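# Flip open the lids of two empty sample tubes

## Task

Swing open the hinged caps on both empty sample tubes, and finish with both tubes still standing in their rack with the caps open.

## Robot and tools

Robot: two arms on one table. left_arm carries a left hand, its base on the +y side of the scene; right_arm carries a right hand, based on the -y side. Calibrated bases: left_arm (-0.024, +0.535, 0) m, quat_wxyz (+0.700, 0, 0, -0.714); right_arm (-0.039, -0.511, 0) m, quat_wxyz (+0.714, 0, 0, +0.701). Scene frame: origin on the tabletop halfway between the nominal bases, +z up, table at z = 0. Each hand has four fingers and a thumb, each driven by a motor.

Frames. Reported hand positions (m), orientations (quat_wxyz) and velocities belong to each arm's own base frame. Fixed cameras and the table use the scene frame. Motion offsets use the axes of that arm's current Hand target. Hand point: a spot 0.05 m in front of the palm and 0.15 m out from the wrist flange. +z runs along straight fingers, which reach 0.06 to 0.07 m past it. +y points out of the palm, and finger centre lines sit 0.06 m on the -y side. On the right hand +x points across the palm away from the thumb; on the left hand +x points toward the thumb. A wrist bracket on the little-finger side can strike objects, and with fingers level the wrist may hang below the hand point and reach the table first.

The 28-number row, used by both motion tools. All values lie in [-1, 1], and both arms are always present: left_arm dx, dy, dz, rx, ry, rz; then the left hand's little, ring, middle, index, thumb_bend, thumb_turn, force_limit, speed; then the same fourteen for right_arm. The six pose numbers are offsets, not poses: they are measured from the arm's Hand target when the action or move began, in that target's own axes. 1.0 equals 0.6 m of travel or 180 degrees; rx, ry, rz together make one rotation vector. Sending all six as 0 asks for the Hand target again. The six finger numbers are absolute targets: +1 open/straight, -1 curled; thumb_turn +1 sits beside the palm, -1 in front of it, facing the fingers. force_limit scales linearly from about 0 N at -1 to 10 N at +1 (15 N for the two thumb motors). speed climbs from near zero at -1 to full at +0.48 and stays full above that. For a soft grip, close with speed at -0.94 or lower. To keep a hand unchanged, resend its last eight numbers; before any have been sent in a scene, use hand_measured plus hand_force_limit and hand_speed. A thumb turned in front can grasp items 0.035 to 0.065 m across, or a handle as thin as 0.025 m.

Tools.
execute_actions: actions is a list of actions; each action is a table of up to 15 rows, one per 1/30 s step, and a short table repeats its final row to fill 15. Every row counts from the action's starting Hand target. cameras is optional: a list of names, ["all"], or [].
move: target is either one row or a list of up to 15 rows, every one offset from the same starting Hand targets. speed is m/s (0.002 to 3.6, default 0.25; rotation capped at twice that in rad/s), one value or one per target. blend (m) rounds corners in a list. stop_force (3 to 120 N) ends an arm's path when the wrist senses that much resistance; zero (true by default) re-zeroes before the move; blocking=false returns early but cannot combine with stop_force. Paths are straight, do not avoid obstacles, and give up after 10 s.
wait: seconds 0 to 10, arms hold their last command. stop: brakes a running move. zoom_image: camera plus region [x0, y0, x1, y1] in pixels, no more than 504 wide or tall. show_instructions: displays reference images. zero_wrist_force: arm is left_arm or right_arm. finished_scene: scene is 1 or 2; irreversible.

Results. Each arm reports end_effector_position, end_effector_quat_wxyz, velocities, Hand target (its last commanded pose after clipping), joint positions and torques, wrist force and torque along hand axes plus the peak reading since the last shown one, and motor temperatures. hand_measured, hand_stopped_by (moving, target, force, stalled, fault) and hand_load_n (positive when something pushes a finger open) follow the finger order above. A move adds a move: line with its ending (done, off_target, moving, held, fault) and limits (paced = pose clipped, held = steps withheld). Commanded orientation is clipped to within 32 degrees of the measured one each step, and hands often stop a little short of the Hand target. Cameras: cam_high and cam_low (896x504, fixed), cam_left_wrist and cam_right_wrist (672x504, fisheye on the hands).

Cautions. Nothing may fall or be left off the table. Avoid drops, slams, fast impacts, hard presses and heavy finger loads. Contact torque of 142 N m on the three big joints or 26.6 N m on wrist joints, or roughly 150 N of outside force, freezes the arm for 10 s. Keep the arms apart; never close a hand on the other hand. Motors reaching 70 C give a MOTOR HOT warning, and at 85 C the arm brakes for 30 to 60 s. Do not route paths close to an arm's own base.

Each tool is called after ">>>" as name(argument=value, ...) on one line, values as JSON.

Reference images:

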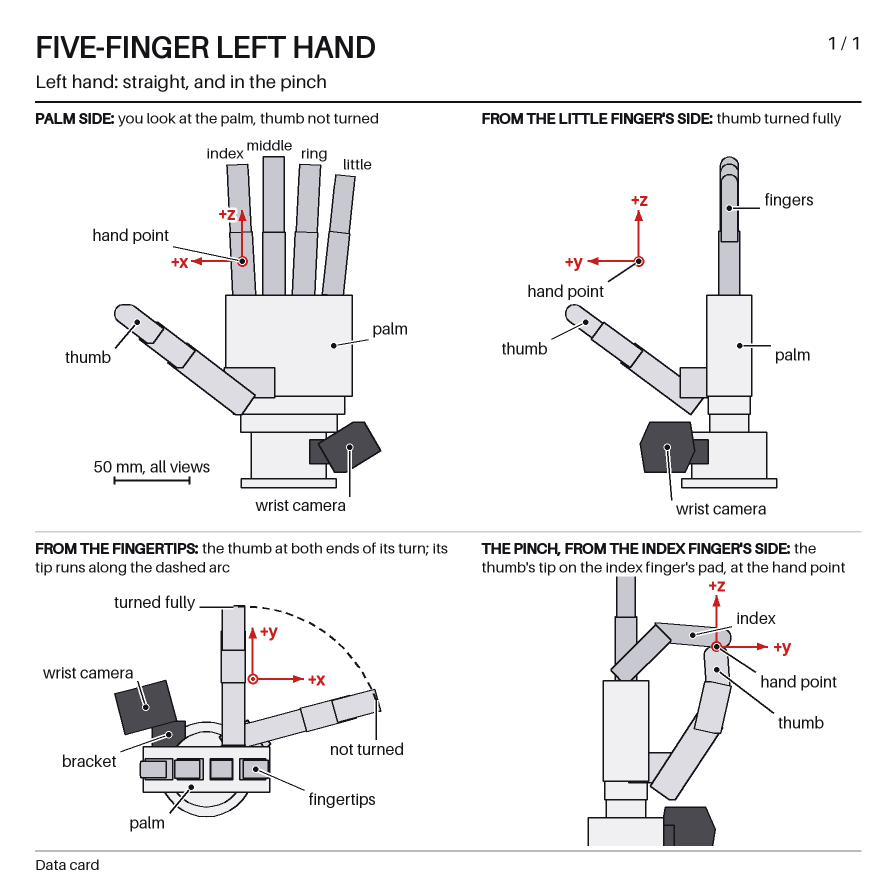

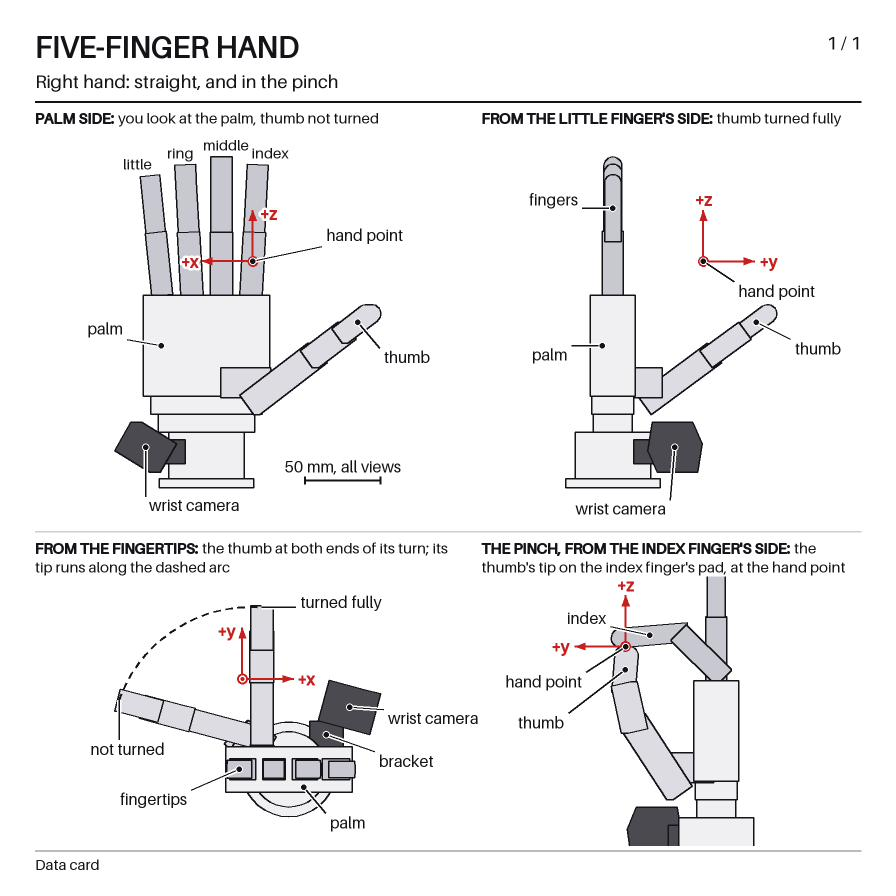

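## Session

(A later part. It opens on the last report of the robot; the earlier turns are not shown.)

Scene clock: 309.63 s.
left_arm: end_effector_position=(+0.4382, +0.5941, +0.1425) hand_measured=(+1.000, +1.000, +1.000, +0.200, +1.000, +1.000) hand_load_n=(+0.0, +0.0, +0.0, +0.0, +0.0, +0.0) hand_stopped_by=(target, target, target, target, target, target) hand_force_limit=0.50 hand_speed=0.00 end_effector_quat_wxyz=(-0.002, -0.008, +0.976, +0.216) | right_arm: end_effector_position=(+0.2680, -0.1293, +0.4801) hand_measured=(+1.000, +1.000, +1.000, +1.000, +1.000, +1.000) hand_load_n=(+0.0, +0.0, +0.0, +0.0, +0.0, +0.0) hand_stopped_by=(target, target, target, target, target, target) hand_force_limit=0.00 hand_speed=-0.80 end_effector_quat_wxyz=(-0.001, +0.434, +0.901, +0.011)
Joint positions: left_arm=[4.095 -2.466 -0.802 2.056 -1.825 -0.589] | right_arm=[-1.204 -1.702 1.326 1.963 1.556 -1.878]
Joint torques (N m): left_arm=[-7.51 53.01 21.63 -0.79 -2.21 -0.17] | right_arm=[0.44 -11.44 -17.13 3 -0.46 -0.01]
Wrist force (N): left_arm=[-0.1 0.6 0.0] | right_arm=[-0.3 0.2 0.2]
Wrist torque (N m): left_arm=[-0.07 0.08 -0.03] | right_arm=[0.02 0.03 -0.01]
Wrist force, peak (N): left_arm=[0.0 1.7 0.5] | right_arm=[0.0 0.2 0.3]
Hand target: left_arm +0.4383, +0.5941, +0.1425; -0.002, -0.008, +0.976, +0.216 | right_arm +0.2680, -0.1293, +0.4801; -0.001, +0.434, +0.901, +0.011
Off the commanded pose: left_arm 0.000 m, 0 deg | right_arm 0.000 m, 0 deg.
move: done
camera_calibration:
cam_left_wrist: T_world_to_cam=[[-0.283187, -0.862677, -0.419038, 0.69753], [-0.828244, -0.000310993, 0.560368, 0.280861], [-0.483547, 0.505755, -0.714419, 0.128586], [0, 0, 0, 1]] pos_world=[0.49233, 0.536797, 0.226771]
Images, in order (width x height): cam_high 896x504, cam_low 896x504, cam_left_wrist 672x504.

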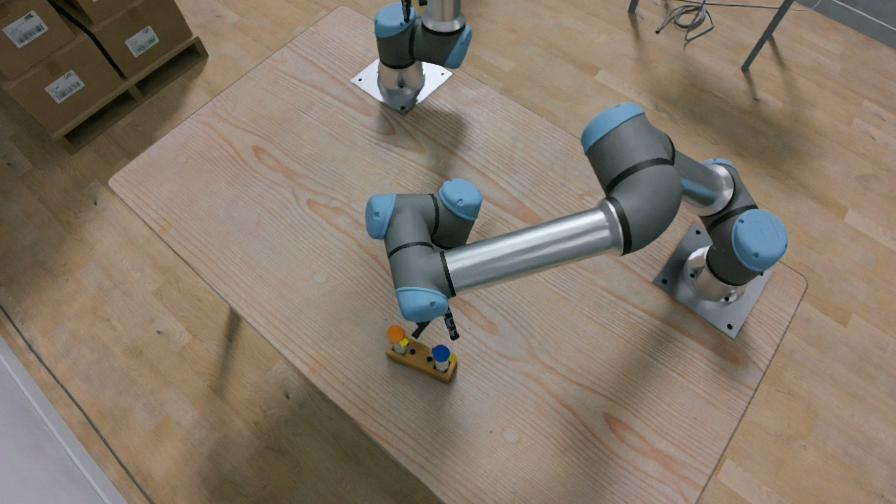

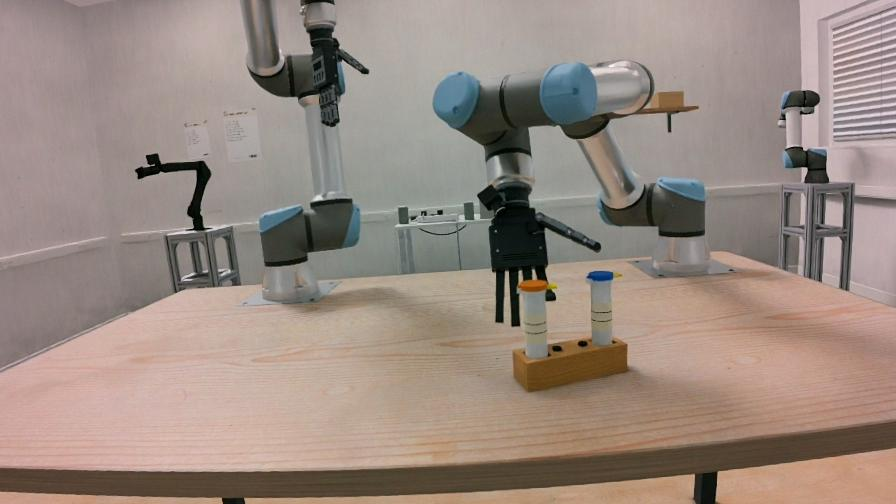

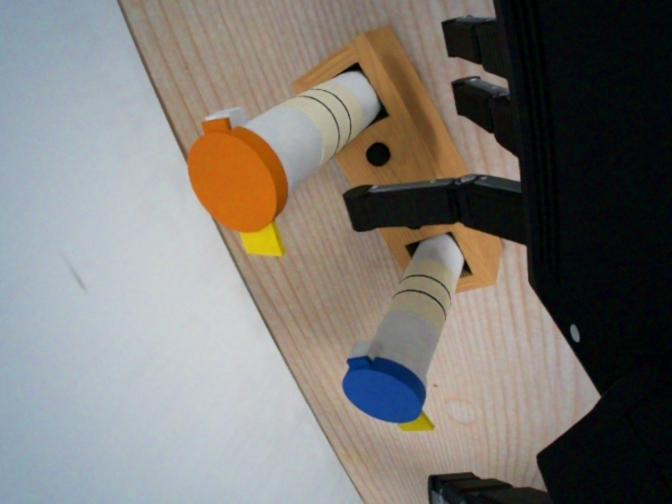

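>>> move(target=[-0.0033, 0.0555, 0.0149, 0, 0, 0, 1, 1, 1, 0.2, 1, 1, 0.5, 0.0, 0, 0, 0, 0, 0, 0, 1, 1, 1, 1, 1, 1, 0, -0.8], speed=0.08, cameras=["cam_low", "cam_left_wrist", "cam_high"])

>>> zoom_image(camera="cam_low", region=[500, 240, 620, 360])

>>> zoom_image(camera="cam_left_wrist", region=[200, 50, 500, 275])

>>> zoom_image(camera="cam_high", region=[370, 290, 480, 400])

Scene clock: 341.47 s.
left_arm: end_effector_position=(+0.4396, +0.6281, +0.1484) hand_measured=(+1.000, +1.000, +1.000, +0.200, +1.000, +1.000) hand_load_n=(+0.0, +0.0, +0.0, +0.0, +0.0, +0.0) hand_stopped_by=(target, target, target, target, target, target) hand_force_limit=0.50 hand_speed=0.00 end_effector_quat_wxyz=(-0.002, -0.008, +0.976, +0.216) | right_arm: end_effector_position=(+0.2680, -0.1293, +0.4801) hand_measured=(+1.000, +1.000, +1.000, +1.000, +1.000, +1.000) hand_load_n=(+0.0, +0.0, +0.0, +0.0, +0.0, +0.0) hand_stopped_by=(target, target, target, target, target, target) hand_force_limit=0.00 hand_speed=-0.80 end_effector_quat_wxyz=(-0.001, +0.434, +0.901, +0.011)
Joint positions: left_arm=[4.123 -2.553 -0.621 1.969 -1.815 -0.561] | right_arm=[-1.204 -1.702 1.326 1.963 1.556 -1.878]
Joint torques (N m): left_arm=[-9.69 59.8 19.09 -0.78 -2.16 -1.11] | right_arm=[0.58 -11.07 -18.22 3.36 -0.42 -0.02]
Wrist force (N): left_arm=[-0.3 0.7 0.3] | right_arm=[-0.1 0.0 0.0]
Wrist torque (N m): left_arm=[-0.07 0.09 -0.12] | right_arm=[0.00 0.02 -0.01]
Wrist force, peak (N): left_arm=[0.0 1.3 0.5] | right_arm=[-0.1 0.4 0.2]
Hand target: left_arm +0.4397, +0.6281, +0.1485; -0.002, -0.008, +0.976, +0.216 | right_arm +0.2680, -0.1293, +0.4801; -0.001, +0.434, +0.901, +0.011
Off the commanded pose: left_arm 0.000 m, 0 deg | right_arm 0.000 m, 0 deg.
move: done
camera_calibration:
cam_left_wrist: T_world_to_cam=[[-0.283187, -0.862677, -0.419038, 0.72973], [-0.828244, -0.000310993, 0.560368, 0.278725], [-0.483547, 0.505755, -0.714419, 0.116283], [0, 0, 0, 1]] pos_world=[0.49373, 0.570797, 0.232671]
Images, in order (width x height): cam_high 896x504, cam_low 896x504, cam_left_wrist 672x504.

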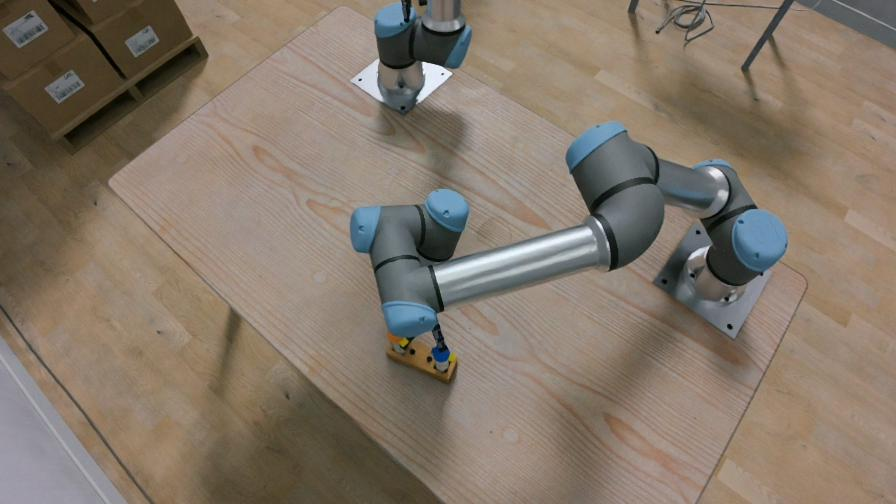

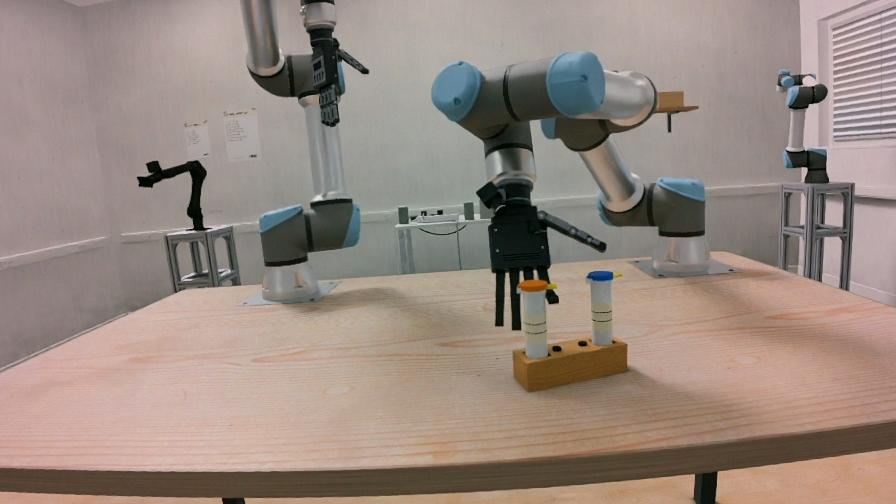

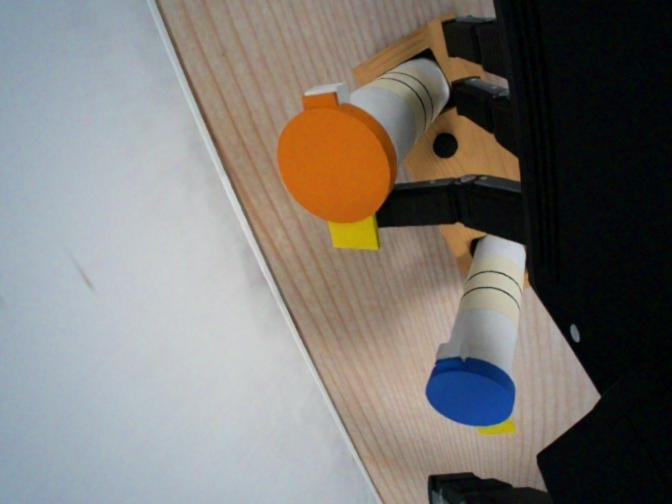

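Scaled by 4.200.

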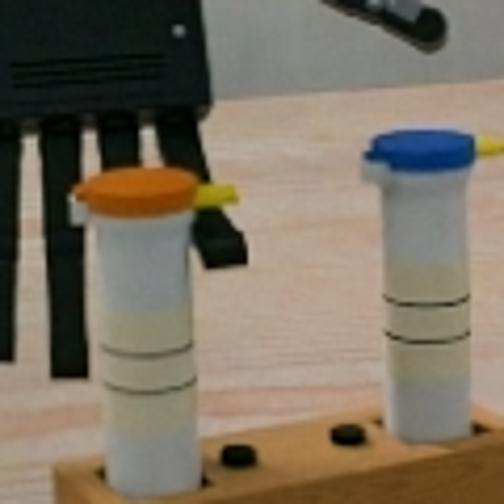

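Scaled by 1.680 from the camera's 672x504 image, which has a finer 960x720 frame.

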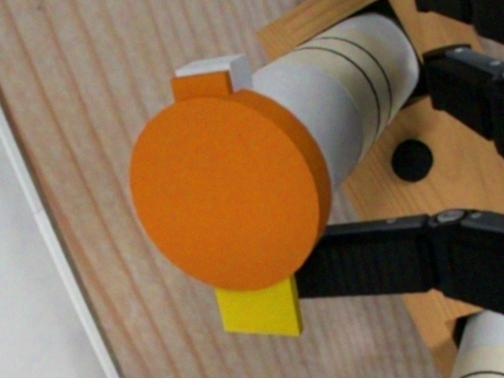

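Scaled by 4.582.

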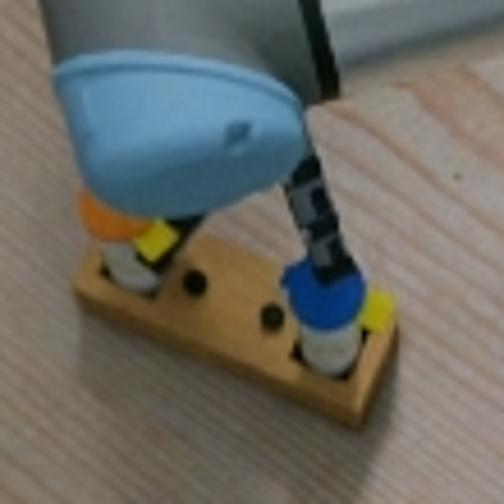

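>>> move(target=[0, 0.0099, -0.0211, 0, 0, 0, 1, 1, 1, 0.2, 1, 1, 0.5, 0.0, 0, 0, 0, 0, 0, 0, 1, 1, 1, 1, 1, 1, 0, -0.8], speed=0.03, stop_force=6, cameras=["cam_low", "cam_left_wrist"])

>>> zoom_image(camera="cam_low", region=[500, 240, 620, 360])

>>> zoom_image(camera="cam_left_wrist", region=[200, 50, 500, 275])

Scene clock: 350.50 s.
left_arm: end_effector_position=(+0.4397, +0.6281, +0.1625) hand_measured=(+1.000, +1.000, +1.000, +0.200, +1.000, +1.000) hand_load_n=(+0.0, +0.0, +0.0, +0.0, +0.0, +0.0) hand_stopped_by=(target, target, target, target, target, target) hand_force_limit=0.50 hand_speed=0.00 end_effector_quat_wxyz=(-0.002, -0.008, +0.976, +0.216) | right_arm: end_effector_position=(+0.2680, -0.1293, +0.4801) hand_measured=(+1.000, +1.000, +1.000, +1.000, +1.000, +1.000) hand_load_n=(+0.0, +0.0, +0.0, +0.0, +0.0, +0.0) hand_stopped_by=(target, target, target, target, target, target) hand_force_limit=0.00 hand_speed=-0.80 end_effector_quat_wxyz=(-0.001, +0.434, +0.901, +0.011)
Joint positions: left_arm=[4.123 -2.553 -0.587 1.934 -1.815 -0.561] | right_arm=[-1.204 -1.702 1.326 1.963 1.556 -1.878]
Joint torques (N m): left_arm=[-0.99 43.83 10.01 -0.36 -0.66 -1.13] | right_arm=[-0.68 -11.88 -17.93 3.4 -0.44 0.11]
Wrist force (N): left_arm=[-0.3 0.9 0.2] | right_arm=[-0.1 -0.1 0.0]
Wrist torque (N m): left_arm=[-0.02 0.08 -0.12] | right_arm=[-0.01 0.02 -0.01]
Wrist force, peak (N): left_arm=[-0.3 0.9 0.2] | right_arm=[-0.3 -0.1 0.2]
Hand target: left_arm +0.4397, +0.6281, +0.1625; -0.002, -0.008, +0.976, +0.216 | right_arm +0.2680, -0.1293, +0.4801; -0.001, +0.434, +0.901, +0.011
Off the commanded pose: left_arm 0.000 m, 0 deg | right_arm 0.000 m, 0 deg.
move: done
camera_calibration:
cam_left_wrist: T_world_to_cam=[[-0.28334, -0.86259, -0.419115, 0.735683], [-0.828219, -0.000238488, 0.560404, 0.270762], [-0.483499, 0.505904, -0.714346, 0.126229], [0, 0, 0, 1]] pos_world=[0.49373, 0.570797, 0.246771]
Images, in order (width x height): cam_low 896x504, cam_left_wrist 672x504.

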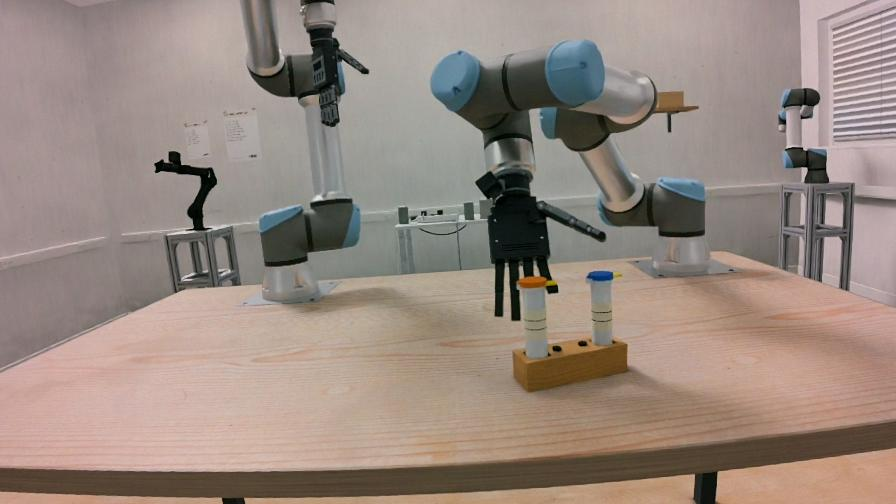

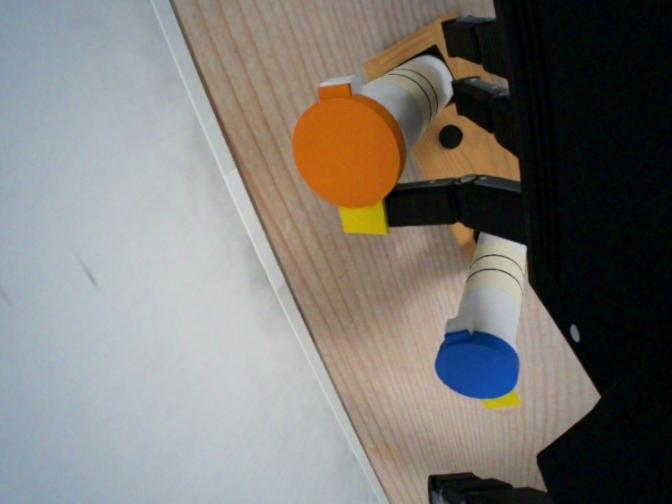

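Scaled by 4.200.

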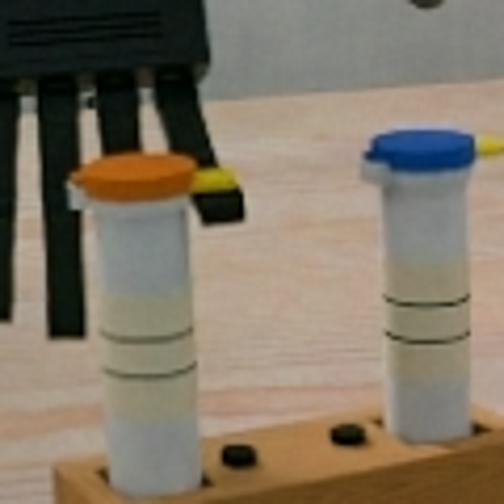

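Scaled by 1.680 from the camera's 672x504 image, which has a finer 960x720 frame.

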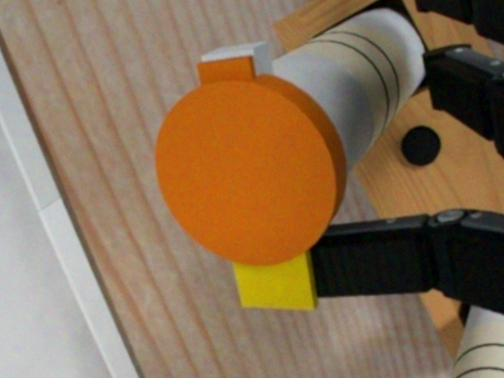

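>>> move(target=[[0, -0.0042, 0.0091, 0, 0, 0, 1, 1, 1, 0.2, 1, 1, 0.5, 0.0, 0, 0, 0, 0, 0, 0, 1, 1, 1, 1, 1, 1, 0, -0.8]], speed=0.05, cameras=[])

>>> move(target=[-0.017, 0, 0, 0, 0, 0, 1, 1, 1, 0.2, 1, 1, 0.5, 0.0, 0, 0, 0, 0, 0, 0, 1, 1, 1, 1, 1, 1, 0, -0.8], speed=0.02, stop_force=4, cameras=["cam_low", "cam_left_wrist"])

>>> zoom_image(camera="cam_low", region=[500, 240, 660, 400])

>>> zoom_image(camera="cam_left_wrist", region=[200, 50, 500, 275])

Scene clock: 478.23 s.
left_arm: end_effector_position=(+0.4397, +0.6281, +0.1564) hand_measured=(+1.000, +1.000, +1.000, +0.200, +1.000, +1.000) hand_load_n=(+0.0, +0.0, +0.0, +0.0, +0.0, +0.0) hand_stopped_by=(target, target, target, target, target, target) hand_force_limit=0.50 hand_speed=0.00 end_effector_quat_wxyz=(-0.002, -0.008, +0.976, +0.216) | right_arm: end_effector_position=(+0.2680, -0.1293, +0.4801) hand_measured=(+1.000, +1.000, +1.000, +1.000, +1.000, +1.000) hand_load_n=(+0.0, +0.0, +0.0, +0.0, +0.0, +0.0) hand_stopped_by=(target, target, target, target, target, target) hand_force_limit=0.00 hand_speed=-0.80 end_effector_quat_wxyz=(-0.001, +0.434, +0.901, +0.011)
Joint positions: left_arm=[4.123 -2.553 -0.602 1.95 -1.815 -0.561] | right_arm=[-1.204 -1.702 1.326 1.963 1.556 -1.878]
Joint torques (N m): left_arm=[9.66 48.16 21.8 -2.44 0.99 -0.38] | right_arm=[0.2 -12.27 -17.12 3.52 -0.61 -0.18]
Wrist force (N): left_arm=[-0.1 0.6 0.2] | right_arm=[0.0 0.2 0.0]
Wrist torque (N m): left_arm=[-0.07 0.06 -0.10] | right_arm=[0.04 0.00 0.00]
Wrist force, peak (N): left_arm=[-0.3 0.7 0.5] | right_arm=[0.0 -0.1 0.4]
Hand target: left_arm +0.4397, +0.6281, +0.1565; -0.002, -0.008, +0.976, +0.216 | right_arm +0.2680, -0.1293, +0.4801; -0.001, +0.434, +0.901, +0.011
Off the commanded pose: left_arm 0.000 m, 0 deg | right_arm 0.000 m, 0 deg.
move: done
No camera images: "cameras" was empty.

Scene clock: 479.77 s.
left_arm: end_effector_position=(+0.4483, +0.6283, +0.1565) hand_measured=(+1.000, +1.000, +1.000, +0.200, +1.000, +1.000) hand_load_n=(+0.0, +0.0, +0.0, -1.0, +0.0, +0.0) hand_stopped_by=(target, target, target, target, target, target) hand_force_limit=0.50 hand_speed=0.00 end_effector_quat_wxyz=(-0.002, -0.008, +0.976, +0.217) | right_arm: end_effector_position=(+0.2680, -0.1293, +0.4801) hand_measured=(+1.000, +1.000, +1.000, +1.000, +1.000, +1.000) hand_load_n=(+0.0, -0.5, +0.0, +0.0, +0.0, +0.0) hand_stopped_by=(target, target, target, target, target, target) hand_force_limit=0.00 hand_speed=-0.80 end_effector_quat_wxyz=(-0.001, +0.434, +0.901, +0.011)
Joint positions: left_arm=[4.112 -2.581 -0.549 1.922 -1.819 -0.571] | right_arm=[-1.204 -1.702 1.326 1.963 1.556 -1.878]
Joint torques (N m): left_arm=[9.07 51.04 30.5 -2.7 1.71 0.21] | right_arm=[0.37 -11.29 -18.38 3.54 -0.73 -0.01]
Wrist force (N): left_arm=[2.0 0.4 -1.1] | right_arm=[0.0 0.1 0.0]
Wrist torque (N m): left_arm=[-0.07 0.09 -0.10] | right_arm=[0.02 -0.01 0.00]
Wrist force, peak (N): left_arm=[5.5 0.0 -1.7] | right_arm=[0.1 0.0 0.4]
Hand target: left_arm +0.4483, +0.6283, +0.1565; -0.002, -0.008, +0.976, +0.217 (not the last commanded pose) | right_arm +0.2680, -0.1293, +0.4801; -0.001, +0.434, +0.901, +0.011
Off the commanded pose: left_arm 0.002 m, 0 deg | right_arm 0.000 m, 0 deg.
move: contact (left_arm)
camera_calibration:
cam_left_wrist: T_world_to_cam=[[-0.283343, -0.862511, -0.419275, 0.7358], [-0.828257, -0.00030011, 0.560348, 0.281398], [-0.483432, 0.506038, -0.714296, 0.125926], [0, 0, 0, 1]] pos_world=[0.50243, 0.570997, 0.24077]
Images, in order (width x height): cam_low 896x504, cam_left_wrist 672x504.

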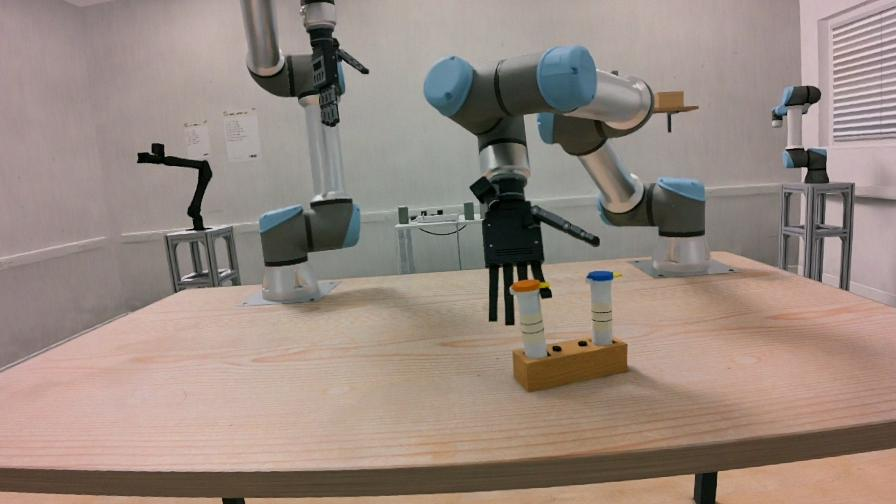

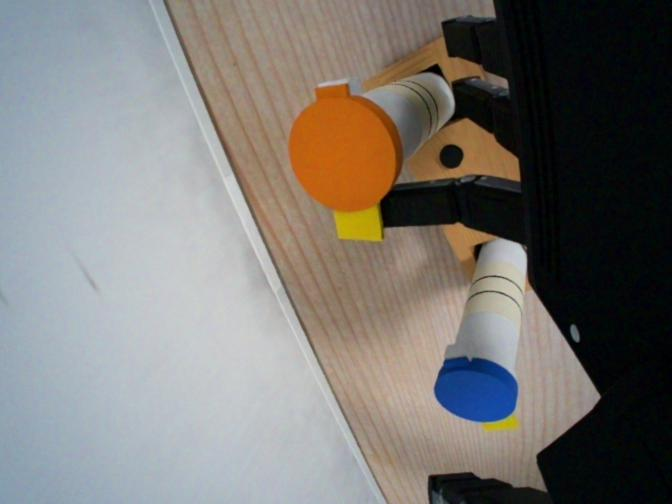

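Scaled by 3.150.

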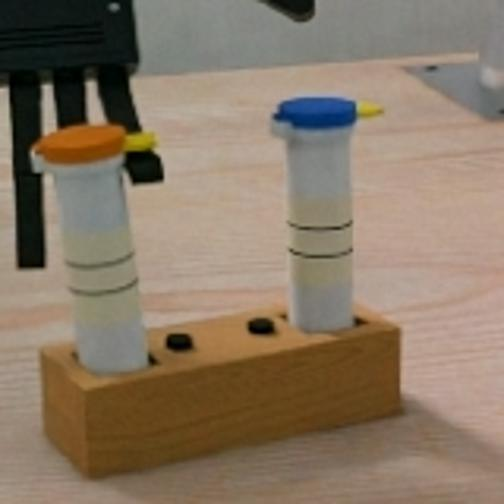

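Scaled by 1.680 from the camera's 672x504 image, which has a finer 960x720 frame.

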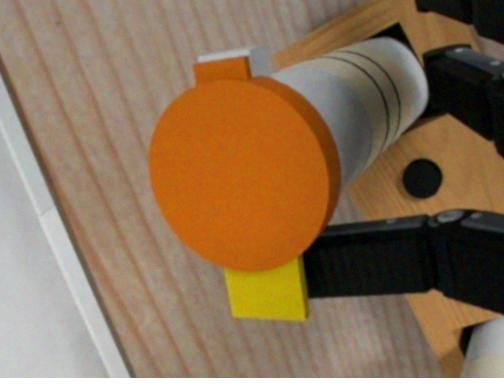

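>>> move(target=[[-0.0025, 0, 0, 0, 0, 0, 1, 1, 1, 0.2, 1, 1, 0.5, 0.0, 0, 0, 0, 0, 0, 0, 1, 1, 1, 1, 1, 1, 0, -0.8], [-0.0025, 0.0099, -0.0211, 0, 0, 0, 1, 1, 1, 0.2, 1, 1, 0.5, 0.0, 0, 0, 0, 0, 0, 0, 1, 1, 1, 1, 1, 1, 0, -0.8]], speed=0.03, cameras=["cam_low", "cam_left_wrist"])

>>> zoom_image(camera="cam_low", region=[500, 240, 660, 400])

>>> zoom_image(camera="cam_left_wrist", region=[200, 50, 500, 275])

Scene clock: 503.10 s.
left_arm: end_effector_position=(+0.4499, +0.6283, +0.1706) hand_measured=(+1.000, +1.000, +1.000, +0.200, +1.000, +1.000) hand_load_n=(+0.0, +0.0, +0.0, +0.0, +0.0, +0.0) hand_stopped_by=(target, target, target, target, target, target) hand_force_limit=0.50 hand_speed=0.00 end_effector_quat_wxyz=(-0.002, -0.008, +0.976, +0.217) end_effector_velocity=(+0.000, +0.000, -0.001) end_effector_angular_velocity=(+0.001, -0.003, +0.000) | right_arm: end_effector_position=(+0.2680, -0.1293, +0.4801) hand_measured=(+1.000, +1.000, +1.000, +1.000, +1.000, +1.000) hand_load_n=(+0.0, +0.0, +0.0, +0.0, +0.0, +0.0) hand_stopped_by=(target, target, target, target, target, target) hand_force_limit=0.00 hand_speed=-0.80 end_effector_quat_wxyz=(-0.001, +0.434, +0.901, +0.011)
Joint positions: left_arm=[4.111 -2.588 -0.499 1.879 -1.819 -0.573] | right_arm=[-1.204 -1.702 1.326 1.963 1.556 -1.878]
Joint velocities: left_arm=[0 0 -0.003 0.005 0.002 0] | right_arm=[within noise]
Joint torques (N m): left_arm=[-9.12 45.75 9.5 -0.23 1.54 0.03] | right_arm=[0.35 -12.32 -18.06 3.61 -0.85 -0.1]
Wrist force (N): left_arm=[2.0 0.4 -0.6] | right_arm=[-0.1 -0.1 0.1]
Wrist torque (N m): left_arm=[-0.09 0.17 0.00] | right_arm=[-0.01 0.00 -0.01]
Wrist force, peak (N): left_arm=[8.8 -0.8 -1.6] | right_arm=[-0.4 0.1 0.1]
Hand target: left_arm +0.4498, +0.6283, +0.1705; -0.002, -0.008, +0.976, +0.217 | right_arm +0.2680, -0.1293, +0.4801; -0.001, +0.434, +0.901, +0.011
Off the commanded pose: left_arm 0.000 m, 0 deg | right_arm 0.000 m, 0 deg.
move: done
camera_calibration:
cam_left_wrist: T_world_to_cam=[[-0.283384, -0.862467, -0.419337, 0.742149], [-0.828257, -0.000301008, 0.560348, 0.27474], [-0.483408, 0.506113, -0.71426, 0.136658], [0, 0, 0, 1]] pos_world=[0.50393, 0.570997, 0.25487]
Images, in order (width x height): cam_low 896x504, cam_left_wrist 672x504.

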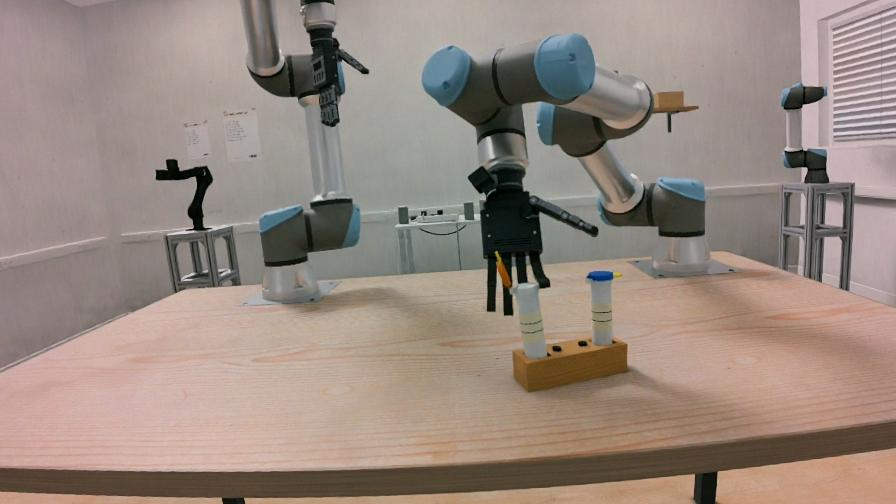

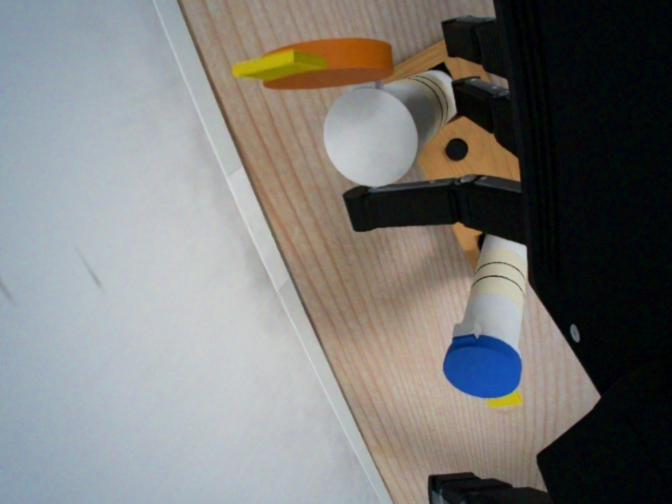

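Scaled by 3.150.

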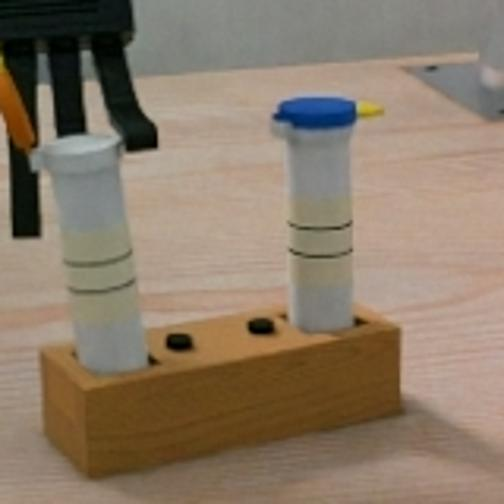

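Scaled by 1.680 from the camera's 672x504 image, which has a finer 960x720 frame.

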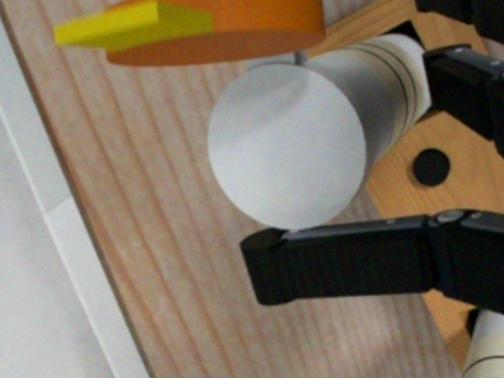

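>>> move(target=[[0.0167, 0, 0, 0, 0, 0, 1, 1, 1, 0.2, 1, 1, 0.5, 0.0, 0, 0, 0, 0, 0, 0, 1, 1, 1, 1, 1, 1, 0, -0.8], [0.0167, -0.1133, -0.0529, 0, 0, 0, 1, 1, 1, 0.2, 1, 1, 0.5, 0.0, 0, 0, 0, 0, 0, 0, 1, 1, 1, 1, 1, 1, 0, -0.8], [0.1833, -0.1455, -0.0257, 0, 0, 0, 1, 1, 1, 0.2, 1, 1, 0.5, 0.0, 0, 0, 0, 0, 0, 0, 1, 1, 1, 1, 1, 1, 0, -0.8]], speed=[0.03, 0.12, 0.2], cameras=["cam_low", "cam_left_wrist", "cam_high"])

>>> zoom_image(camera="cam_low", region=[500, 240, 660, 400])

>>> zoom_image(camera="cam_high", region=[370, 290, 480, 400])

Scene clock: 541.77 s.
left_arm: end_effector_position=(+0.3414, +0.5408, +0.1476) hand_measured=(+1.000, +1.000, +1.000, +0.200, +1.000, +1.000) hand_load_n=(+0.0, +0.0, +0.5, +0.0, +0.0, +0.0) hand_stopped_by=(target, target, target, target, target, target) hand_force_limit=0.50 hand_speed=0.00 end_effector_quat_wxyz=(-0.002, -0.008, +0.976, +0.217) | right_arm: end_effector_position=(+0.2680, -0.1293, +0.4801) hand_measured=(+1.000, +1.000, +1.000, +1.000, +1.000, +1.000) hand_load_n=(+0.0, +0.0, +0.0, -0.5, +0.0, +0.0) hand_stopped_by=(target, target, target, target, target, target) hand_force_limit=0.00 hand_speed=-0.80 end_effector_quat_wxyz=(-0.001, +0.434, +0.901, +0.011)
Joint positions: left_arm=[4.187 -2.17 -1.304 2.282 -1.792 -0.5] | right_arm=[-1.204 -1.702 1.326 1.963 1.556 -1.878]
Joint torques (N m): left_arm=[1.1 42.4 12.25 -1.33 -2.16 0.12] | right_arm=[0.13 -12.07 -18.59 3.71 -0.84 0]
Wrist force (N): left_arm=[0.0 0.5 0.2] | right_arm=[-0.1 -0.1 0.1]
Wrist torque (N m): left_arm=[-0.11 0.05 -0.03] | right_arm=[-0.02 0.01 -0.02]
Wrist force, peak (N): left_arm=[2.3 0.8 -0.8] | right_arm=[-0.4 -0.1 0.1]
Hand target: left_arm +0.3413, +0.5408, +0.1476; -0.002, -0.008, +0.976, +0.217 | right_arm +0.2680, -0.1293, +0.4801; -0.001, +0.434, +0.901, +0.011
Off the commanded pose: left_arm 0.000 m, 0 deg | right_arm 0.000 m, 0 deg.
move: done
camera_calibration:
cam_left_wrist: T_world_to_cam=[[-0.283224, -0.862576, -0.419222, 0.626253], [-0.828304, -0.000331452, 0.560279, 0.197784], [-0.483422, 0.505927, -0.714381, 0.112189], [0, 0, 0, 1]] pos_world=[0.39543, 0.483497, 0.23187]
Images, in order (width x height): cam_high 896x504, cam_low 896x504, cam_left_wrist 672x504.

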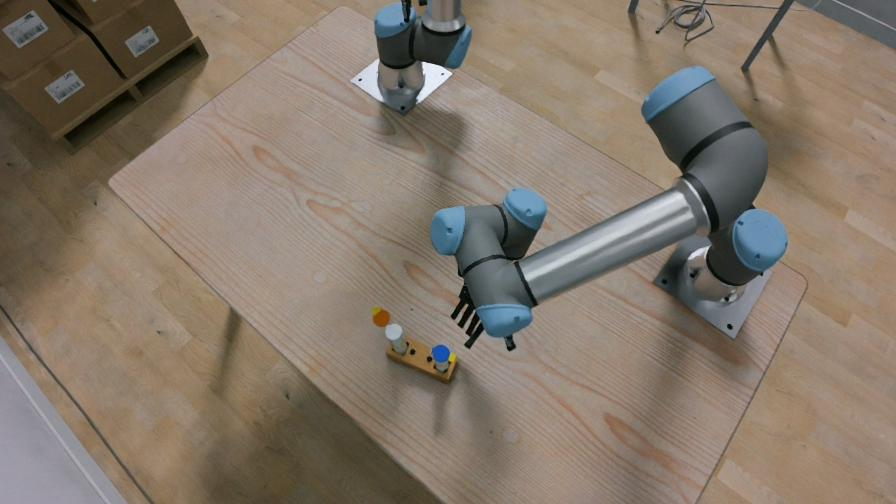

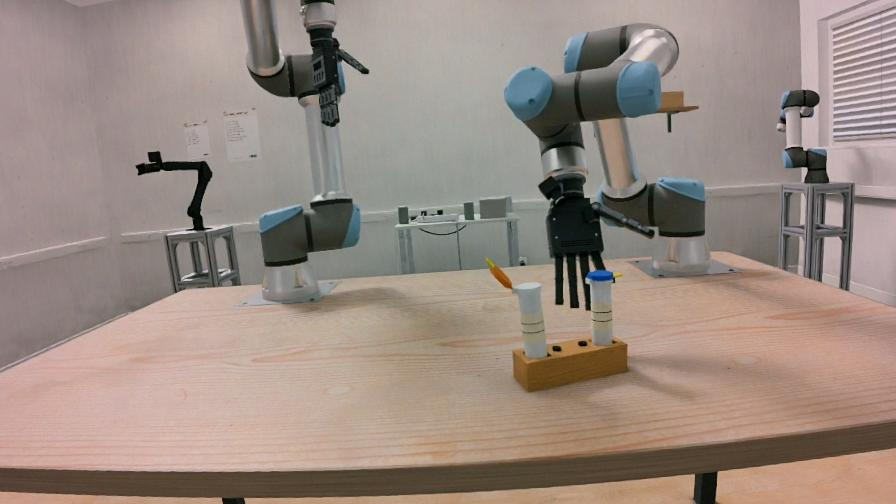

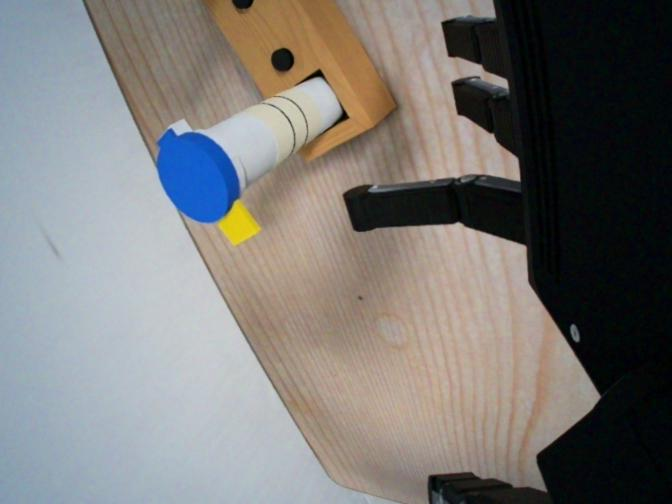

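Scaled by 3.150.

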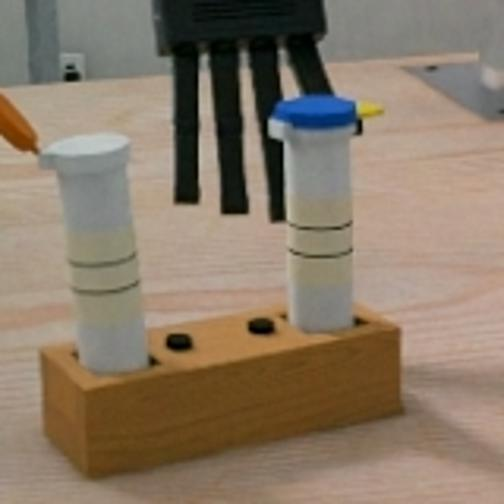

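Scaled by 4.582.

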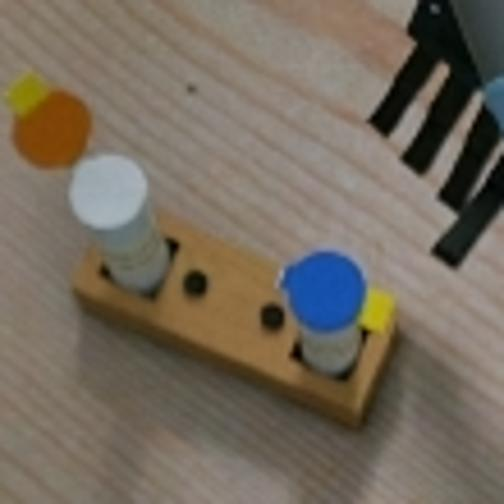

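>>> move(target=[0, 0.0906, 0.0423, 0, 0, 0, 1, 1, 1, 0.2, 1, 1, 0.5, 0.0, 0, 0, 0, 0, 0, 0, 1, 1, 1, 1, 1, 1, 0, -0.8], speed=0.12, cameras=["cam_low", "cam_left_wrist"])

>>> zoom_image(camera="cam_low", region=[560, 240, 660, 340])

>>> zoom_image(camera="cam_left_wrist", region=[200, 50, 500, 275])

Scene clock: 555.17 s.
left_arm: end_effector_position=(+0.3402, +0.6008, +0.1475) hand_measured=(+1.000, +1.000, +1.000, +0.200, +1.000, +1.000) hand_load_n=(+0.0, +0.0, +0.0, +0.0, +0.0, +0.0) hand_stopped_by=(target, target, target, target, target, target) hand_force_limit=0.50 hand_speed=0.00 end_effector_quat_wxyz=(-0.002, -0.008, +0.976, +0.216) | right_arm: end_effector_position=(+0.2680, -0.1293, +0.4801) hand_measured=(+1.000, +1.000, +1.000, +1.000, +1.000, +1.000) hand_load_n=(+0.0, +0.0, +0.0, +0.0, +0.0, +0.0) hand_stopped_by=(target, target, target, target, target, target) hand_force_limit=0.00 hand_speed=-0.80 end_effector_quat_wxyz=(-0.001, +0.434, +0.901, +0.011)
Joint positions: left_arm=[4.242 -2.276 -1.122 2.217 -1.771 -0.448] | right_arm=[-1.204 -1.702 1.326 1.963 1.556 -1.878]
Joint torques (N m): left_arm=[-10.03 48.66 20.35 -0.62 -2.09 -0.78] | right_arm=[-0.04 -12.4 -19.32 3.81 -0.75 0.12]
Wrist force (N): left_arm=[-0.2 0.8 -0.1] | right_arm=[0.0 0.0 0.2]
Wrist torque (N m): left_arm=[-0.03 0.08 -0.07] | right_arm=[0.00 0.00 0.00]
Wrist force, peak (N): left_arm=[0.0 1.8 0.4] | right_arm=[0.1 0.3 -0.2]
Hand target: left_arm +0.3403, +0.6008, +0.1476; -0.002, -0.008, +0.976, +0.217 | right_arm +0.2680, -0.1293, +0.4801; -0.001, +0.434, +0.901, +0.011
Off the commanded pose: left_arm 0.000 m, 0 deg | right_arm 0.000 m, 0 deg.
move: done
camera_calibration:
cam_left_wrist: T_world_to_cam=[[-0.283269, -0.86259, -0.419162, 0.677666], [-0.828244, -0.000312792, 0.560368, 0.196895], [-0.483499, 0.505903, -0.714346, 0.0812656], [0, 0, 0, 1]] pos_world=[0.39433, 0.543497, 0.231771]
Images, in order (width x height): cam_low 896x504, cam_left_wrist 672x504.

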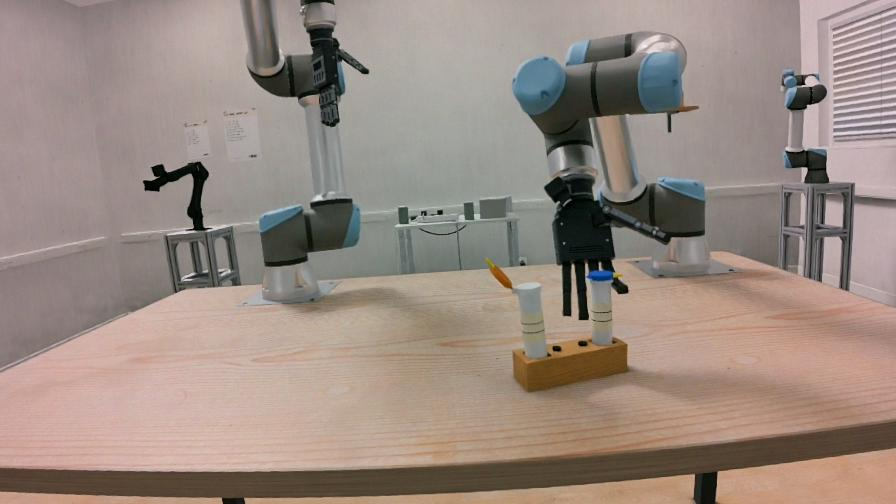

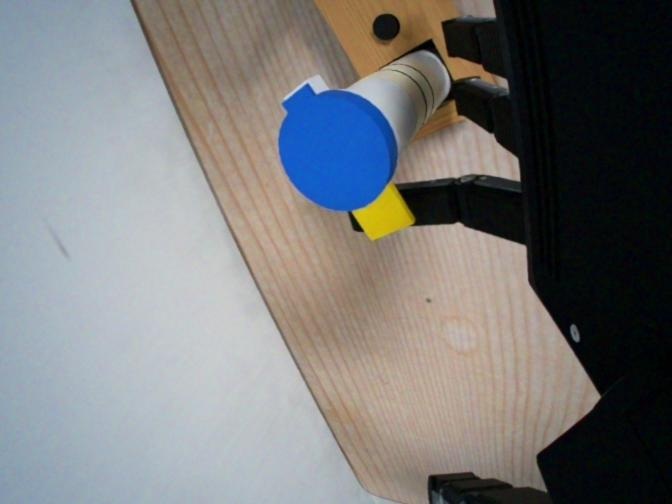

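Scaled by 5.040.

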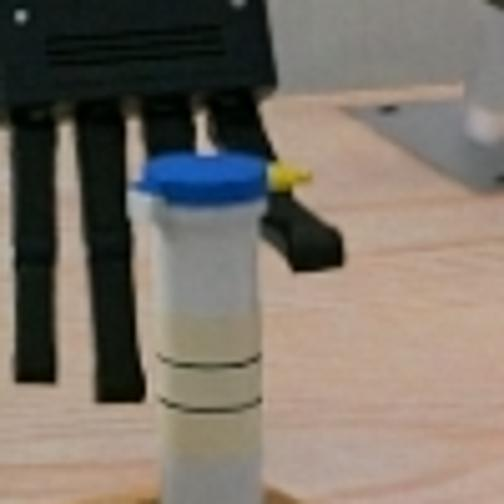

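Scaled by 1.680 from the camera's 672x504 image, which has a finer 960x720 frame.

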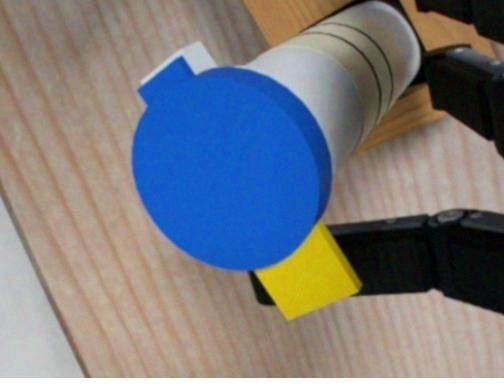

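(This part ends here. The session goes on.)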